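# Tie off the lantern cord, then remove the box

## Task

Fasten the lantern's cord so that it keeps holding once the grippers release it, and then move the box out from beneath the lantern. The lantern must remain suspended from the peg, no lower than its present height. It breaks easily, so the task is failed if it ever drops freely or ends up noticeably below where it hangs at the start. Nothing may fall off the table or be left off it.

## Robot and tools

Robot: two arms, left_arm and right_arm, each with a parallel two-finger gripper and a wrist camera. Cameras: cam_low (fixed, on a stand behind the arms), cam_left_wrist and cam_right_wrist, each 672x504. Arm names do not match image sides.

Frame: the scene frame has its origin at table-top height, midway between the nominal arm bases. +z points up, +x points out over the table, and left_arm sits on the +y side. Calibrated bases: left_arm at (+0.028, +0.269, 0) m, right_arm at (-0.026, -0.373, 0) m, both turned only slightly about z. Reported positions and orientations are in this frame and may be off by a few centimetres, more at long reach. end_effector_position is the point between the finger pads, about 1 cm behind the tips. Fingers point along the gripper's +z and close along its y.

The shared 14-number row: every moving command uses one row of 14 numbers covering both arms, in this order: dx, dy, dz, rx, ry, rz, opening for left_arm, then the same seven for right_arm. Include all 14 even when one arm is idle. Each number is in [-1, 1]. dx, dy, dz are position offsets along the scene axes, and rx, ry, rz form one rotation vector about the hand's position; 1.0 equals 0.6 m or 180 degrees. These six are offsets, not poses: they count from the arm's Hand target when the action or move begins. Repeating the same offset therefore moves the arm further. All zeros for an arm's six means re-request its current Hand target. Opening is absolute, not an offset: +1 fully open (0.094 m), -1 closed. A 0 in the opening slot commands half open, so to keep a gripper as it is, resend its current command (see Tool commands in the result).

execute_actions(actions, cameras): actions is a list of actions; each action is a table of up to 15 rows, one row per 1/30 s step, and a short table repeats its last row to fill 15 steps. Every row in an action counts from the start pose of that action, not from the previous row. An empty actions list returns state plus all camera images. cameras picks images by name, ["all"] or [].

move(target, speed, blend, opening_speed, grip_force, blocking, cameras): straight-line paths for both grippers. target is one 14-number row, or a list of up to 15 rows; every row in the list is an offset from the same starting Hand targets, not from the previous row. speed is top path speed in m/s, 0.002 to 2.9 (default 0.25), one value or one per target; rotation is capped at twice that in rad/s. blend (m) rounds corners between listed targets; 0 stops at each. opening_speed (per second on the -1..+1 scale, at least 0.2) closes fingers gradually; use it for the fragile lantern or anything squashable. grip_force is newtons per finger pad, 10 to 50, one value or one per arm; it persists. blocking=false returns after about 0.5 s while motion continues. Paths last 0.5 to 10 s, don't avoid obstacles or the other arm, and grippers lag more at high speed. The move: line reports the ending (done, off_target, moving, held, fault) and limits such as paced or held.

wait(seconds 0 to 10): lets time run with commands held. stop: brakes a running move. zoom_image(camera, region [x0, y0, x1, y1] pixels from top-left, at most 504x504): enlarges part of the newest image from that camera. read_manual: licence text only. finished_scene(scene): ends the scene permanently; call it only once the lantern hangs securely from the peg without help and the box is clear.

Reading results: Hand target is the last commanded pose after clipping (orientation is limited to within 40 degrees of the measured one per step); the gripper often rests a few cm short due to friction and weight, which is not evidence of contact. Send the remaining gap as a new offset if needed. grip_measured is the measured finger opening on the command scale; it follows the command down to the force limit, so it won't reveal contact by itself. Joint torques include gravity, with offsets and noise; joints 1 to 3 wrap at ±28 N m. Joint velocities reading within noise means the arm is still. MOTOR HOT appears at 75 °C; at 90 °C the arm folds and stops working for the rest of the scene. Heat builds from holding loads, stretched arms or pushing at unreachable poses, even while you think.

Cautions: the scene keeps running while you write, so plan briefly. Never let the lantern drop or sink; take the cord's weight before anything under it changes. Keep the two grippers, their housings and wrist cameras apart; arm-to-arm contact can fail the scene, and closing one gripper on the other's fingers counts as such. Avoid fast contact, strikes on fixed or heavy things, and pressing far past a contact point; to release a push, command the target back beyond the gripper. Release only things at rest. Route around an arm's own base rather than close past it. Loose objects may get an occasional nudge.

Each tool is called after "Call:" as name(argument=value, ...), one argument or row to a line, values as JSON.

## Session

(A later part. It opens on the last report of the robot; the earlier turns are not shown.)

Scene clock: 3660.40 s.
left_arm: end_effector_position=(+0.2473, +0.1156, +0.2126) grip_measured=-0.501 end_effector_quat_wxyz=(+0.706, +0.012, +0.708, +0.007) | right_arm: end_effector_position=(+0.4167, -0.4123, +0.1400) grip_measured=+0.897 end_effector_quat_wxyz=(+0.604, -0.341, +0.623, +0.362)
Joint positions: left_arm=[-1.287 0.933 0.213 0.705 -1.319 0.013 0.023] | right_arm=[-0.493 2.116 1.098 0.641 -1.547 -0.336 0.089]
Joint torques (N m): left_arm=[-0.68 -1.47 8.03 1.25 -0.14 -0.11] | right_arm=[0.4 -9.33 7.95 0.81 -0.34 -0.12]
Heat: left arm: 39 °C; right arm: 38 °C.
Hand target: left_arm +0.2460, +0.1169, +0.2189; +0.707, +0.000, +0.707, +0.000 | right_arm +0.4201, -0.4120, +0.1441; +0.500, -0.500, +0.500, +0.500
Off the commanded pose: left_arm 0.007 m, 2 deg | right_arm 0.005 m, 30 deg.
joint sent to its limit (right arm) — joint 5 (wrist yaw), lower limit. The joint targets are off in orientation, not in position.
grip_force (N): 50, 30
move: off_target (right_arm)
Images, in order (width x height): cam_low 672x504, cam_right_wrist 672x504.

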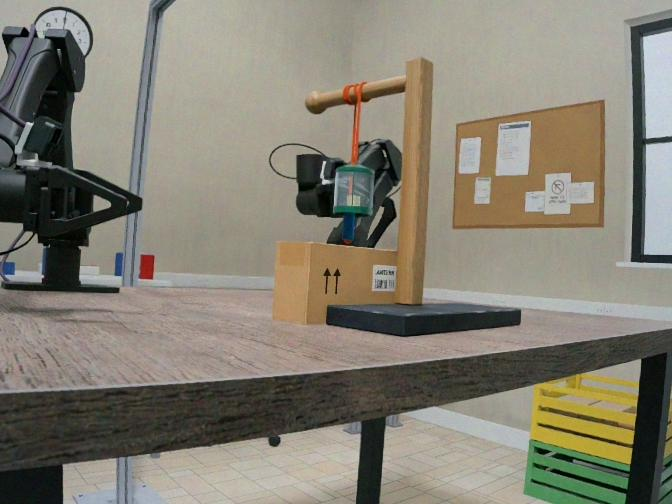

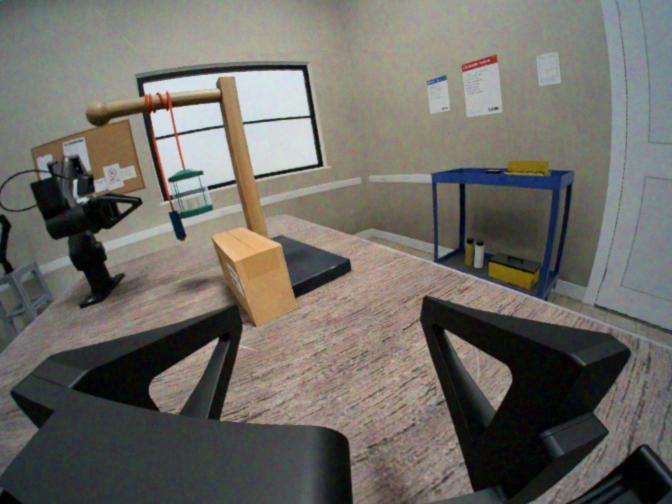

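Call:
zoom_image(
  camera="cam_right_wrist",
  region=[140, 150, 380, 350],
)

Scaled by 2.100 from the camera's 672x504 image, which has a finer 960x720 frame.

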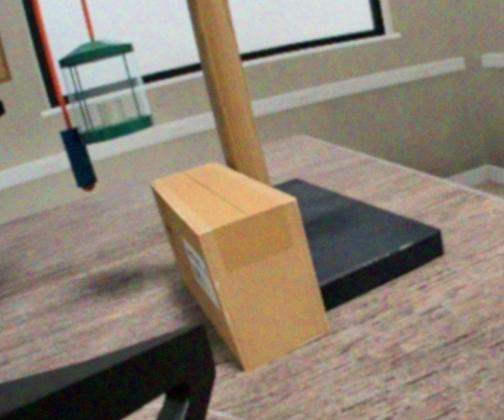

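Call:
move(
  target=[0, 0, 0, 0, 0, 0, -0.5, 0.008, 0.22, -0.07, 0, 0, -0.0833, 1.0],
  speed=0.12,
  cameras=["cam_low", "cam_right_wrist"],
)

Scene clock: 3688.73 s.
left_arm: end_effector_position=(+0.2473, +0.1156, +0.2126) grip_measured=-0.501 end_effector_quat_wxyz=(+0.706, +0.012, +0.708, +0.007) | right_arm: end_effector_position=(+0.4204, -0.2783, +0.1020) grip_measured=+0.997 end_effector_quat_wxyz=(+0.552, -0.432, +0.568, +0.432)
Joint positions: left_arm=[-1.287 0.933 0.213 0.705 -1.319 0.013 0.023] | right_arm=[-0.183 2.248 1.105 0.838 -1.51 -0.29 0.094]
Joint torques (N m): left_arm=[-0.75 -1.57 8.03 1.27 -0.12 -0.11] | right_arm=[-0.17 -9.42 6.68 1 -0.2 0.1]
Heat: left arm: 39 °C; right arm: 38 °C.
Hand target: left_arm +0.2460, +0.1169, +0.2189; +0.707, +0.000, +0.707, +0.000 | right_arm +0.4248, -0.2799, +0.1020; +0.561, -0.431, +0.561, +0.430
Off the commanded pose: left_arm 0.007 m, 2 deg | right_arm 0.005 m, 1 deg.
grip_force (N): 50, 30
move: done
Images, in order (width x height): cam_low 672x504, cam_right_wrist 672x504.

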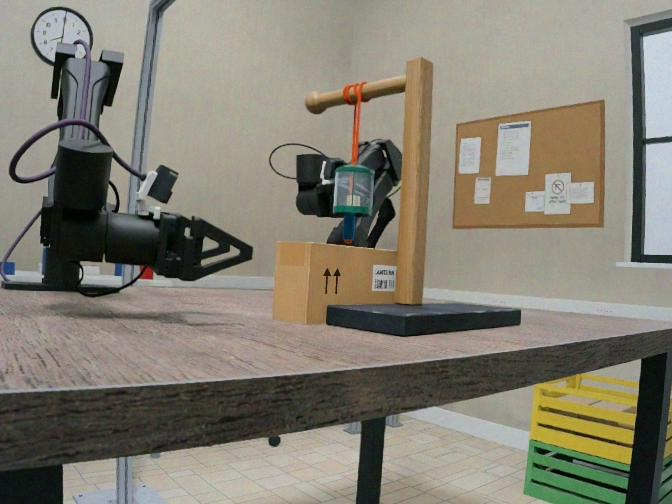

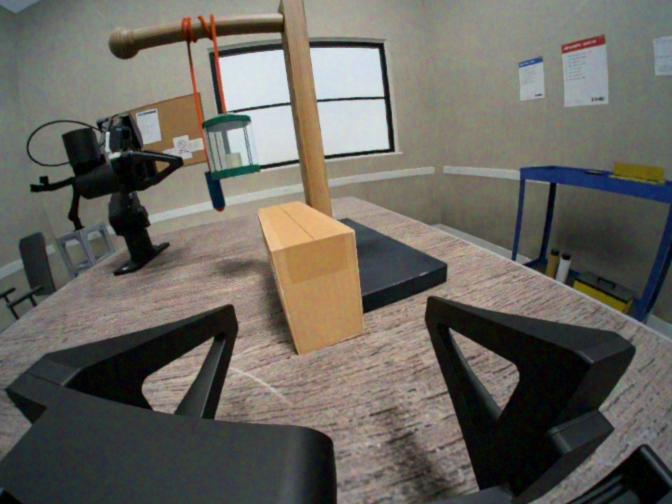

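Call:
zoom_image(
  camera="cam_right_wrist",
  region=[240, 180, 400, 370],
)

Scaled by 2.653 from the camera's 672x504 image, which has a finer 960x720 frame.

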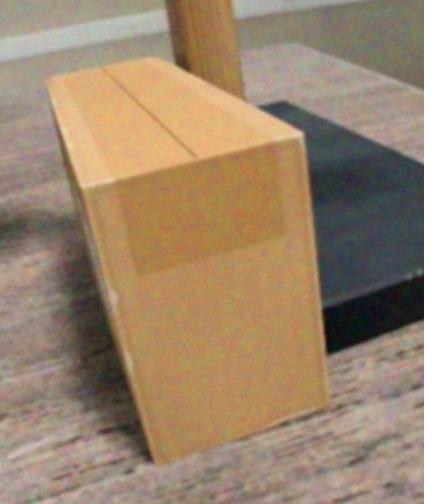

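Call:
move(
  target=[
    [0, 0, 0, 0, 0, 0, -0.5, 0.026, 0.125, -0.028, 0, 0, 0.0611, 1.0],
    [0, 0, 0, 0, 0, 0, -0.5, 0.0237, 0.1915, -0.036, 0, 0, 0.0889, 1.0],
  ],
  speed=0.07,
  blend=[0.01, 0],
  cameras=["cam_low", "cam_left_wrist", "cam_right_wrist"],
)

Scene clock: 3716.27 s.
left_arm: end_effector_position=(+0.2473, +0.1156, +0.2126) grip_measured=-0.501 end_effector_quat_wxyz=(+0.706, +0.012, +0.708, +0.007) | right_arm: end_effector_position=(+0.4364, -0.1656, +0.0797) grip_measured=+0.997 end_effector_quat_wxyz=(+0.491, -0.500, +0.507, +0.503)
Joint positions: left_arm=[-1.287 0.933 0.213 0.705 -1.319 0.013 0.023] | right_arm=[0.072 2.464 1.394 0.838 -1.517 -0.213 0.094]
Joint torques (N m): left_arm=[-0.65 -1.5 8.01 1.24 -0.11 -0.11] | right_arm=[0.03 -10.96 7.72 0.99 -0.28 0.11]
Heat: left arm: 39 °C; right arm: 37 °C.
Hand target: left_arm +0.2460, +0.1169, +0.2189; +0.707, +0.000, +0.707, +0.000 | right_arm +0.4390, -0.1649, +0.0805; +0.496, -0.505, +0.496, +0.504
Off the commanded pose: left_arm 0.007 m, 2 deg | right_arm 0.003 m, 1 deg.
grip_force (N): 50, 30
move: done

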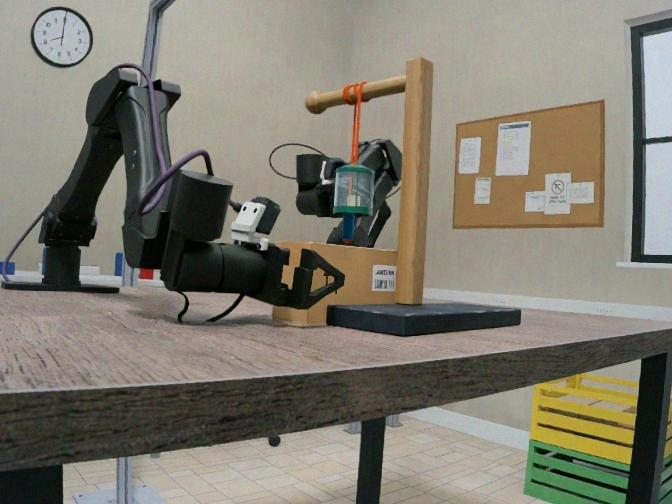

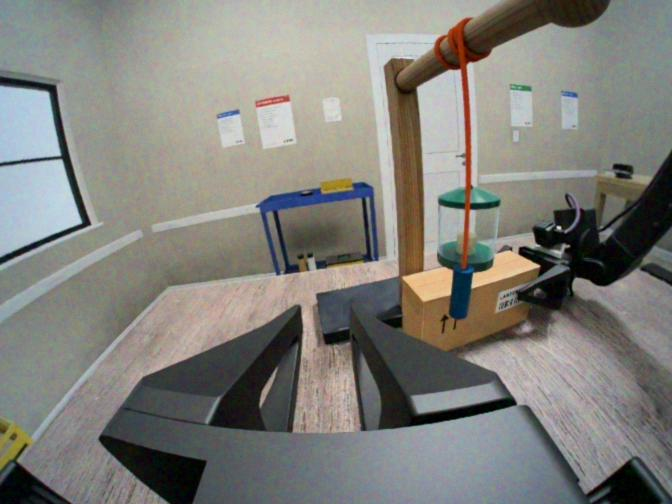

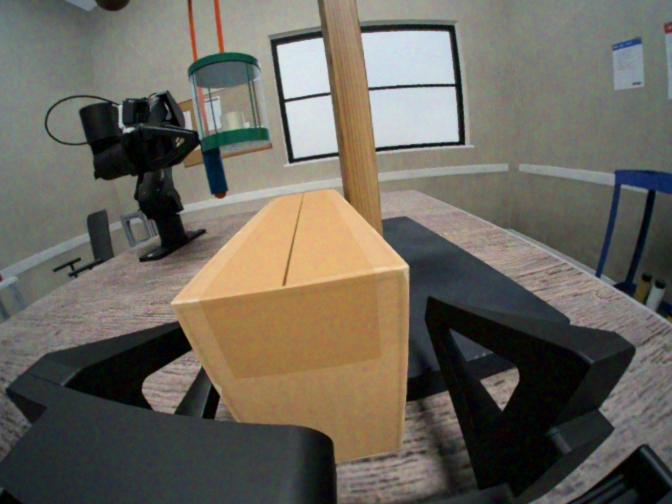

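Call:
move(
  target=[
    [0, 0, 0, 0, 0, 0, -0.5, -0.013, 0.0, 0, 0, 0, 0.01, 1.0],
    [0, 0, 0, 0, 0, 0, -0.5, -0.02, 0.055, 0.0, 0, 0, 0.025, 1.0],
  ],
  speed=0.05,
  blend=[0.003, 0],
  cameras=["cam_low", "cam_right_wrist"],
)

Scene clock: 3744.37 s.
left_arm: end_effector_position=(+0.2473, +0.1156, +0.2126) grip_measured=-0.501 end_effector_quat_wxyz=(+0.706, +0.012, +0.708, +0.007) | right_arm: end_effector_position=(+0.4223, -0.1335, +0.0811) grip_measured=+0.997 end_effector_quat_wxyz=(-0.471, +0.523, -0.479, -0.524)
Joint positions: left_arm=[-1.287 0.933 0.213 0.705 -1.319 0.013 0.023] | right_arm=[0.141 2.479 1.424 0.838 -1.54 -0.208 0.094]
Joint torques (N m): left_arm=[-0.66 -1.54 8.03 1.26 -0.12 -0.09] | right_arm=[0.12 -11.07 7.77 0.89 -0.14 0.11]
Heat: left arm: 39 °C; right arm: 37 °C.
Hand target: left_arm +0.2460, +0.1169, +0.2189; +0.707, +0.000, +0.707, +0.000 | right_arm +0.4270, -0.1320, +0.0804; -0.475, +0.524, -0.475, -0.523
Off the commanded pose: left_arm 0.007 m, 2 deg | right_arm 0.005 m, 1 deg.
grip_force (N): 50, 30
move: done
Images, in order (width x height): cam_low 672x504, cam_right_wrist 672x504.

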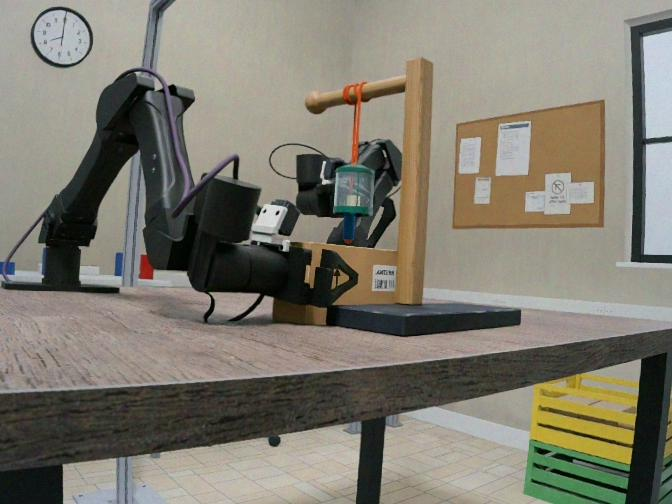

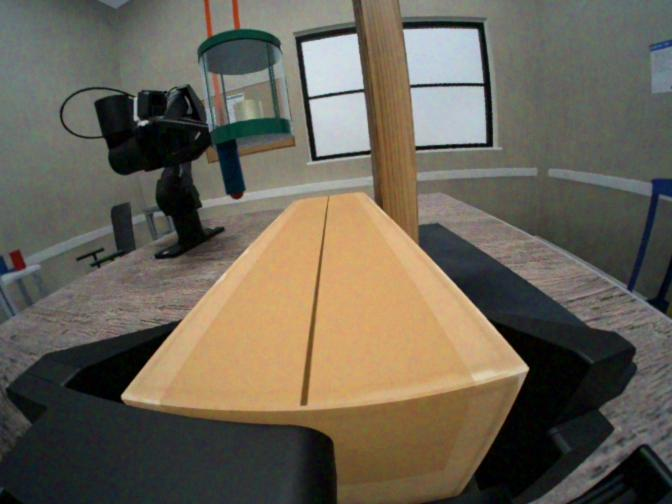

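Call:
move(
  target=[0, 0, 0, 0, 0, 0, -0.5, 0, 0, 0, 0, 0, 0, 0.3],
  speed=0.05,
  opening_speed=0.3,
  grip_force=[50, 15],
  cameras=["cam_low", "cam_right_wrist"],
)

Scene clock: 3759.73 s.
left_arm: end_effector_position=(+0.2473, +0.1156, +0.2126) grip_measured=-0.501 end_effector_quat_wxyz=(+0.706, +0.012, +0.708, +0.007) | right_arm: end_effector_position=(+0.4243, -0.1333, +0.0811) grip_measured=+0.400 end_effector_quat_wxyz=(-0.473, +0.521, -0.482, -0.521)
Joint positions: left_arm=[-1.287 0.933 0.213 0.705 -1.319 0.013 0.023] | right_arm=[0.141 2.479 1.425 0.838 -1.53 -0.205 0.066]
Joint torques (N m): left_arm=[-0.66 -1.57 8.09 1.25 -0.13 -0.11] | right_arm=[0.13 -11.04 7.66 0.92 -0.22 0.1]
Heat: left arm: 39 °C; right arm: 38 °C.
Hand target: left_arm +0.2460, +0.1169, +0.2189; +0.707, +0.000, +0.707, +0.000 | right_arm +0.4270, -0.1320, +0.0804; -0.475, +0.524, -0.475, -0.523
Off the commanded pose: left_arm 0.007 m, 2 deg | right_arm 0.003 m, 1 deg.
grip_force (N): 50, 15
move: done
Images, in order (width x height): cam_low 672x504, cam_right_wrist 672x504.

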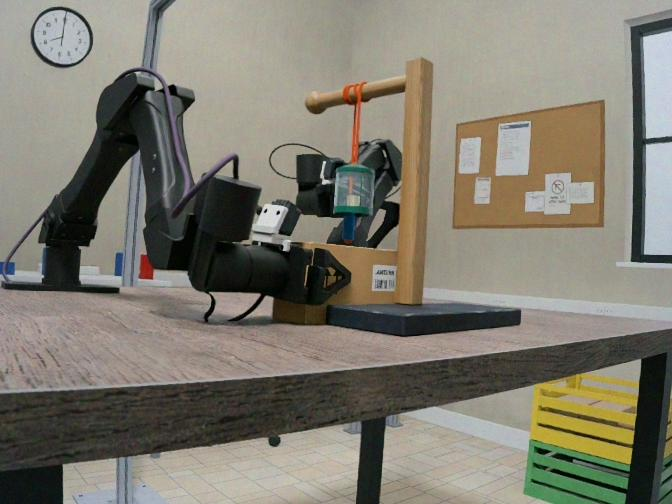

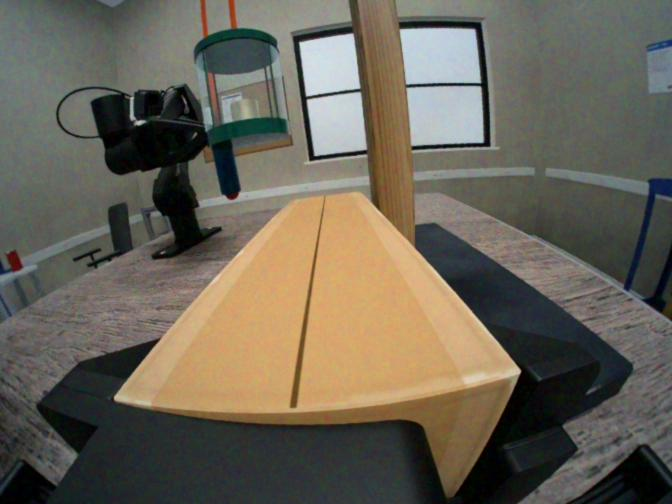

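Call:
move(
  target=[
    [0, 0, 0, 0, 0, 0, -0.5, -0.02, -0.055, 0.004, 0, 0, -0.025, 0.3],
    [0, 0, 0, 0, 0, 0, -0.5, -0.0367, -0.1217, 0.004, 0, 0, -0.0528, 0.3],
  ],
  speed=0.06,
  blend=[0.015, 0],
  cameras=["cam_low", "cam_left_wrist", "cam_right_wrist"],
)

Scene clock: 3783.07 s.
left_arm: end_effector_position=(+0.2473, +0.1156, +0.2126) grip_measured=-0.501 end_effector_quat_wxyz=(+0.706, +0.012, +0.708, +0.007) | right_arm: end_effector_position=(+0.4059, -0.1981, +0.0777) grip_measured=+0.387 end_effector_quat_wxyz=(+0.514, -0.488, +0.515, +0.482)
Joint positions: left_arm=[-1.287 0.933 0.213 0.705 -1.319 0.013 0.023] | right_arm=[0.001 2.39 1.162 1.093 -1.525 -0.14 0.065]
Joint torques (N m): left_arm=[-0.7 -1.54 7.99 1.26 -0.14 -0.11] | right_arm=[-1.26 -12.74 3.47 0.83 -0.16 0.13]
Heat: left arm: 39 °C; right arm: 37 °C.
Hand target: left_arm +0.2460, +0.1169, +0.2189; +0.707, +0.000, +0.707, +0.000 | right_arm +0.4050, -0.2051, +0.0828; +0.517, -0.482, +0.517, +0.482
Off the commanded pose: left_arm 0.007 m, 2 deg | right_arm 0.009 m, 1 deg.
grip_force (N): 50, 15
move: done

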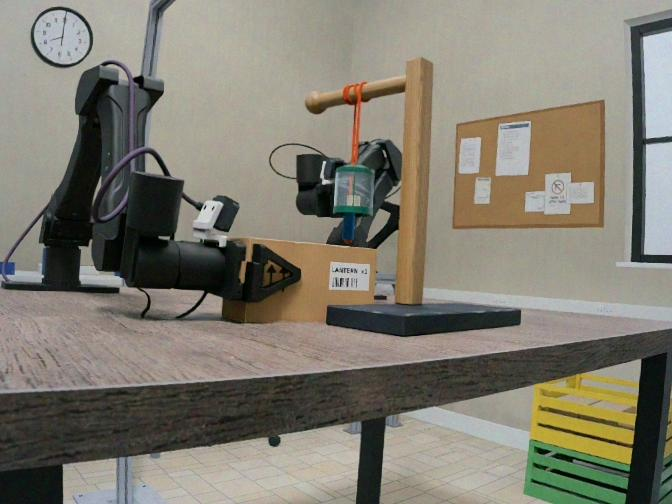

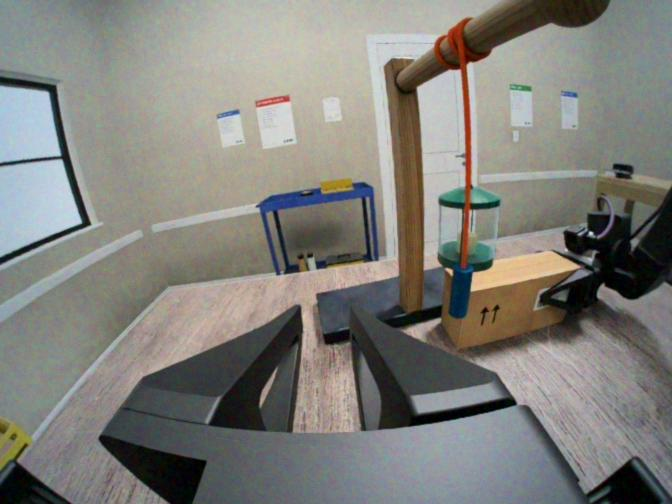

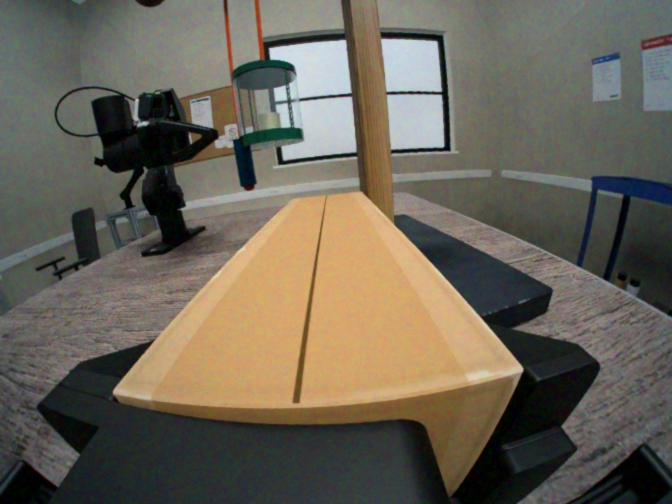

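Call:
move(
  target=[
    [0, 0, 0, 0, 0, 0, -0.5, -0.0333, -0.1, 0.002, 0, 0, -0.05, 0.3],
    [0, 0, 0, 0, 0, 0, -0.5, -0.075, -0.19, 0.002, 0, 0, -0.111, 0.3],
  ],
  speed=0.06,
  blend=[0.015, 0],
  cameras=["cam_low", "cam_left_wrist", "cam_right_wrist"],
)

Scene clock: 3797.27 s.
left_arm: end_effector_position=(+0.2473, +0.1156, +0.2126) grip_measured=-0.501 end_effector_quat_wxyz=(+0.706, +0.012, +0.708, +0.007) | right_arm: end_effector_position=(+0.3577, -0.3135, +0.0745) grip_measured=+0.387 end_effector_quat_wxyz=(+0.581, -0.390, +0.594, +0.397)
Joint positions: left_arm=[-1.287 0.933 0.213 0.705 -1.319 0.013 0.023] | right_arm=[-0.315 2.239 0.751 1.341 -1.51 -0.129 0.065]
Joint torques (N m): left_arm=[-0.62 -1.55 8.06 1.27 -0.15 -0.11] | right_arm=[-0.96 -11.4 2.5 0.99 0.02 0.19]
Heat: left arm: 39 °C; right arm: 36 °C.
Hand target: left_arm +0.2460, +0.1169, +0.2189; +0.707, +0.000, +0.707, +0.000 | right_arm +0.3600, -0.3190, +0.0841; +0.593, -0.385, +0.593, +0.385
Off the commanded pose: left_arm 0.007 m, 2 deg | right_arm 0.011 m, 2 deg.
grip_force (N): 50, 15
move: off_target (right_arm)

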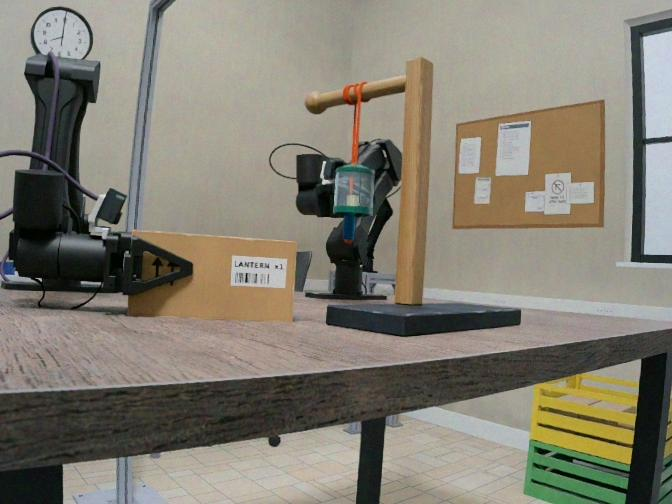

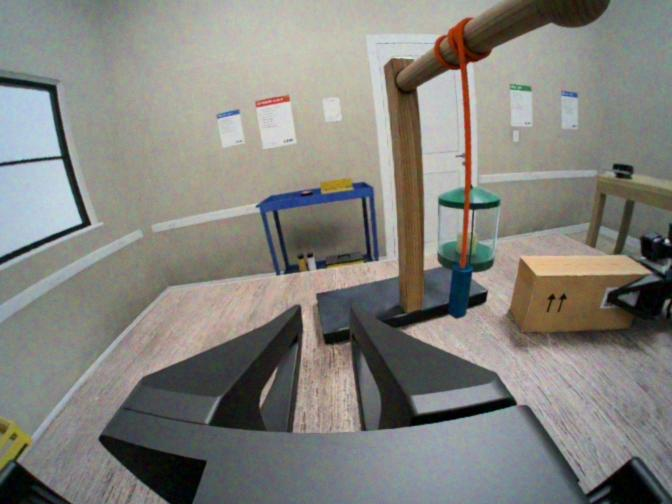

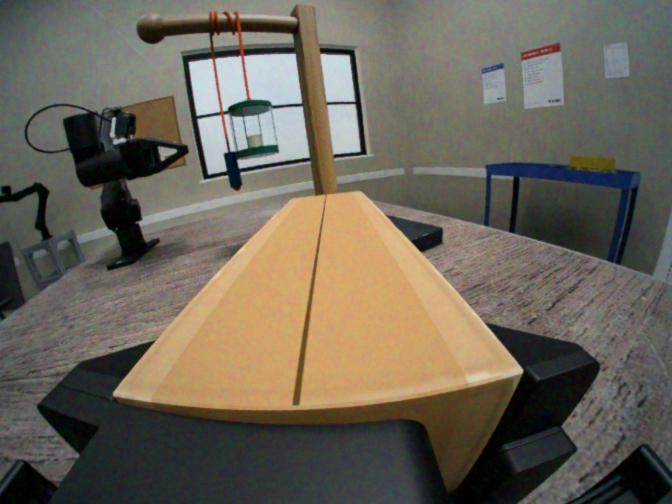

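Call:
move(
  target=[0, 0, 0, 0, 0, 0, -0.5, -0.002, 0.005, -0.008, 0, 0, 0, 0.6],
  speed=0.03,
  opening_speed=0.3,
  grip_force=[50, 50],
)

Call:
move(
  target=[0, 0, 0, 0, 0, 0, -0.5, 0, 0, 0, 0, 0, 0, 1.0],
  speed=0.03,
  opening_speed=0.5,
  cameras=["cam_low", "cam_right_wrist"],
)

Scene clock: 3811.67 s.
left_arm: end_effector_position=(+0.2473, +0.1156, +0.2126) grip_measured=-0.501 end_effector_quat_wxyz=(+0.706, +0.012, +0.708, +0.007) | right_arm: end_effector_position=(+0.3587, -0.3140, +0.0763) grip_measured=+0.597 end_effector_quat_wxyz=(+0.584, -0.384, +0.597, +0.392)
Joint positions: left_arm=[-1.287 0.933 0.213 0.705 -1.319 0.013 0.023] | right_arm=[-0.315 2.239 0.74 1.388 -1.492 -0.091 0.075]
Joint torques (N m): left_arm=[-0.69 -1.52 8.06 1.24 -0.14 -0.1] | right_arm=[-0.42 -9.09 2.76 1.13 -0.06 0.12]
Heat: left arm: 39 °C; right arm: 35 °C.
Hand target: left_arm +0.2460, +0.1169, +0.2189; +0.707, +0.000, +0.707, +0.000 | right_arm +0.3588, -0.3160, +0.0793; +0.593, -0.385, +0.593, +0.385
Off the commanded pose: left_arm 0.007 m, 2 deg | right_arm 0.004 m, 1 deg.
move: done

Scene clock: 3812.67 s.
left_arm: end_effector_position=(+0.2473, +0.1156, +0.2126) grip_measured=-0.501 end_effector_quat_wxyz=(+0.706, +0.012, +0.708, +0.007) | right_arm: end_effector_position=(+0.3589, -0.3141, +0.0773) grip_measured=+0.997 end_effector_quat_wxyz=(+0.585, -0.384, +0.597, +0.392)
Joint positions: left_arm=[-1.287 0.933 0.213 0.705 -1.319 0.013 0.023] | right_arm=[-0.315 2.239 0.74 1.401 -1.492 -0.081 0.094]
Joint torques (N m): left_arm=[-0.69 -1.58 8.05 1.26 -0.13 -0.12] | right_arm=[-0.43 -8.81 2.74 1.15 -0.05 0.13]
Heat: left arm: 39 °C; right arm: 35 °C.
Hand target: left_arm +0.2460, +0.1169, +0.2189; +0.707, +0.000, +0.707, +0.000 | right_arm +0.3588, -0.3160, +0.0793; +0.593, -0.385, +0.593, +0.385
Off the commanded pose: left_arm 0.007 m, 2 deg | right_arm 0.003 m, 1 deg.
move: done
Images, in order (width x height): cam_low 672x504, cam_right_wrist 672x504.

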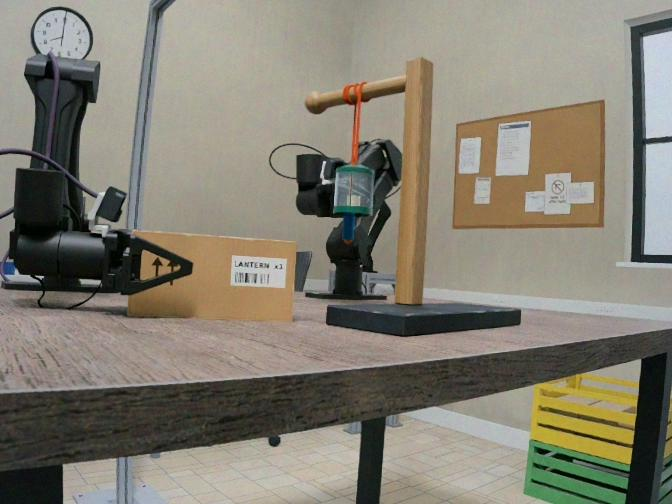

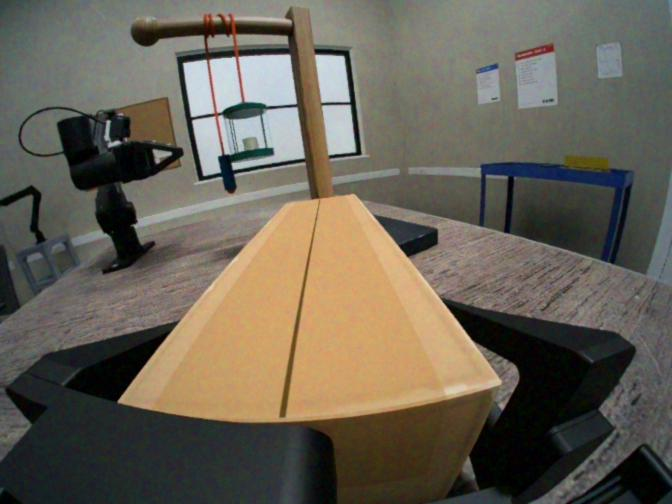

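Call:
move(
  target=[
    [0, 0, 0, 0, 0, 0, -0.5, -0.007, 0.002, 0.005, 0, 0, 0, 1.0],
    [0, 0, 0, 0, 0, 0, -0.5, -0.007, 0.002, 0.2, 0, 0, 0, 1.0],
  ],
  speed=0.06,
  blend=[0.002, 0],
  cameras=["cam_low", "cam_right_wrist"],
)

Scene clock: 3822.40 s.
left_arm: end_effector_position=(+0.2473, +0.1156, +0.2126) grip_measured=-0.501 end_effector_quat_wxyz=(+0.706, +0.012, +0.708, +0.007) | right_arm: end_effector_position=(+0.3513, -0.3115, +0.1825) grip_measured=+0.997 end_effector_quat_wxyz=(+0.581, -0.370, +0.601, +0.405)
Joint positions: left_arm=[-1.287 0.933 0.213 0.705 -1.319 0.013 0.023] | right_arm=[-0.315 1.844 0.726 1.16 -1.491 0.099 0.094]
Joint torques (N m): left_arm=[-0.7 -1.5 8.01 1.25 -0.13 -0.11] | right_arm=[-0.47 -10.36 7.42 0.7 0.01 -0.05]
Heat: left arm: 39 °C; right arm: 36 °C.
Hand target: left_arm +0.2460, +0.1169, +0.2189; +0.707, +0.000, +0.707, +0.000 | right_arm +0.3546, -0.3148, +0.1992; +0.593, -0.385, +0.593, +0.385
Off the commanded pose: left_arm 0.007 m, 2 deg | right_arm 0.017 m, 3 deg.
move: off_target (right_arm)
Images, in order (width x height): cam_low 672x504, cam_right_wrist 672x504.

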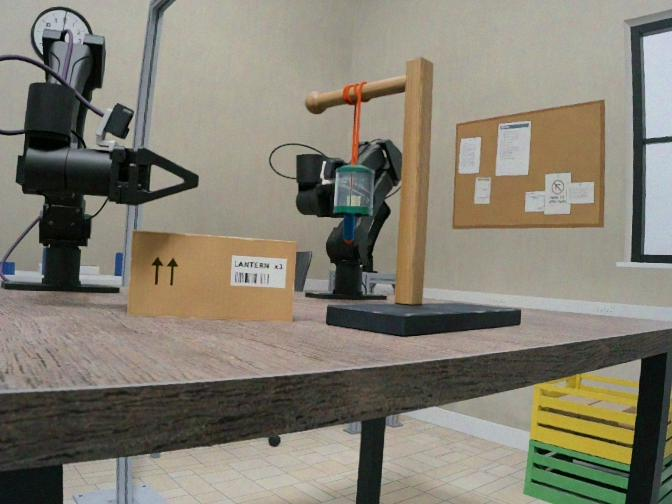

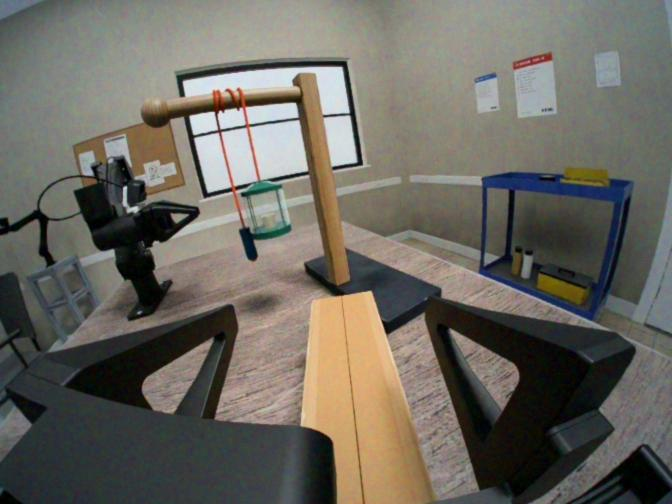

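Call:
move(
  target=[0, 0, 0, 0, 0, 0, -0.5, -0.02, -0.05, 0.1, 0, 0, 0, 0.5],
  speed=0.1,
  cameras=["all"],
)

Call:
zoom_image(
  camera="cam_low",
  region=[300, 60, 440, 250],
)

Scene clock: 3832.33 s.
left_arm: end_effector_position=(+0.2473, +0.1156, +0.2126) grip_measured=-0.501 end_effector_quat_wxyz=(+0.706, +0.012, +0.708, +0.007) | right_arm: end_effector_position=(+0.3426, -0.3432, +0.2448) grip_measured=+0.503 end_effector_quat_wxyz=(+0.594, -0.370, +0.602, +0.386)
Joint positions: left_arm=[-1.287 0.933 0.213 0.705 -1.319 0.013 0.023] | right_arm=[-0.416 1.686 0.799 1.108 -1.558 0.247 0.071]
Joint torques (N m): left_arm=[-0.68 -1.54 8.1 1.25 -0.13 -0.09] | right_arm=[-0.31 -8.96 8.24 0.64 0.06 0.18]
Heat: left arm: 39 °C; right arm: 36 °C.
Hand target: left_arm +0.2460, +0.1169, +0.2189; +0.707, +0.000, +0.707, +0.000 | right_arm +0.3426, -0.3449, +0.2593; +0.593, -0.385, +0.593, +0.385
Off the commanded pose: left_arm 0.007 m, 2 deg | right_arm 0.015 m, 2 deg.
joint sent to its limit (right arm) — joint 5 (wrist yaw), lower limit. The joint targets still meet the commanded pose.
move: off_target (right_arm)

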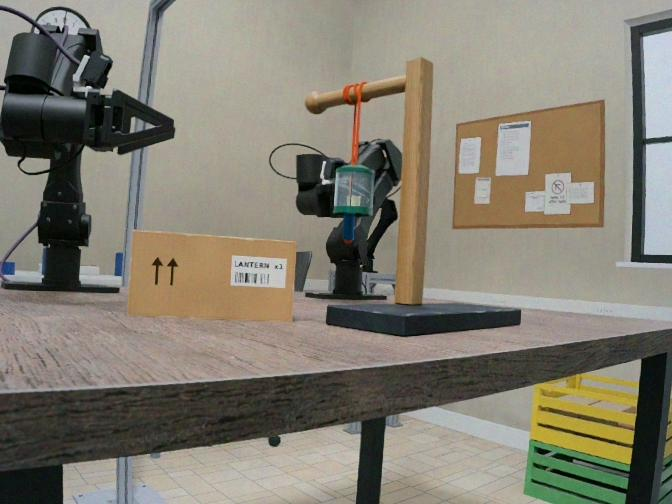

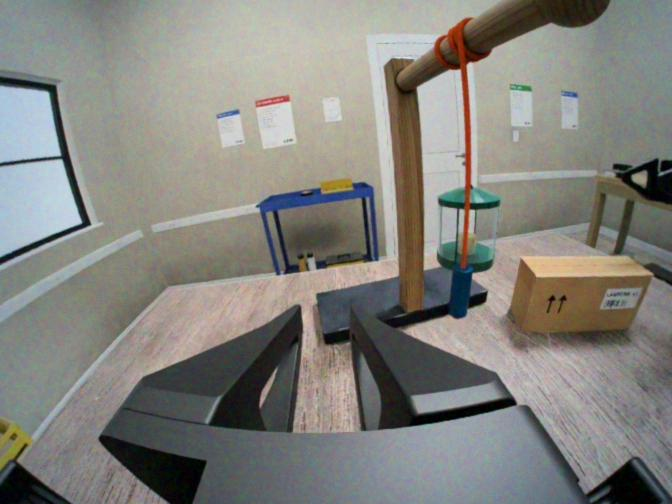

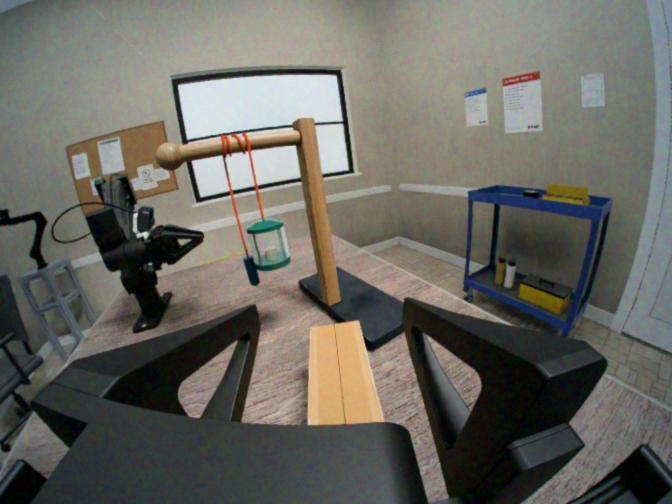

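Scaled by 2.653 from the camera's 672x504 image, which has a finer 960x720 frame.

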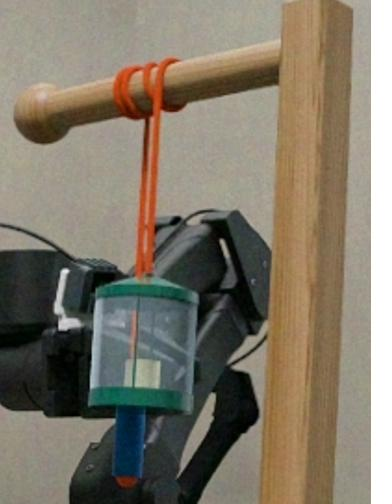

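Call:
finished_scene(
  scene=1,
)

The scene is finished: the task was done.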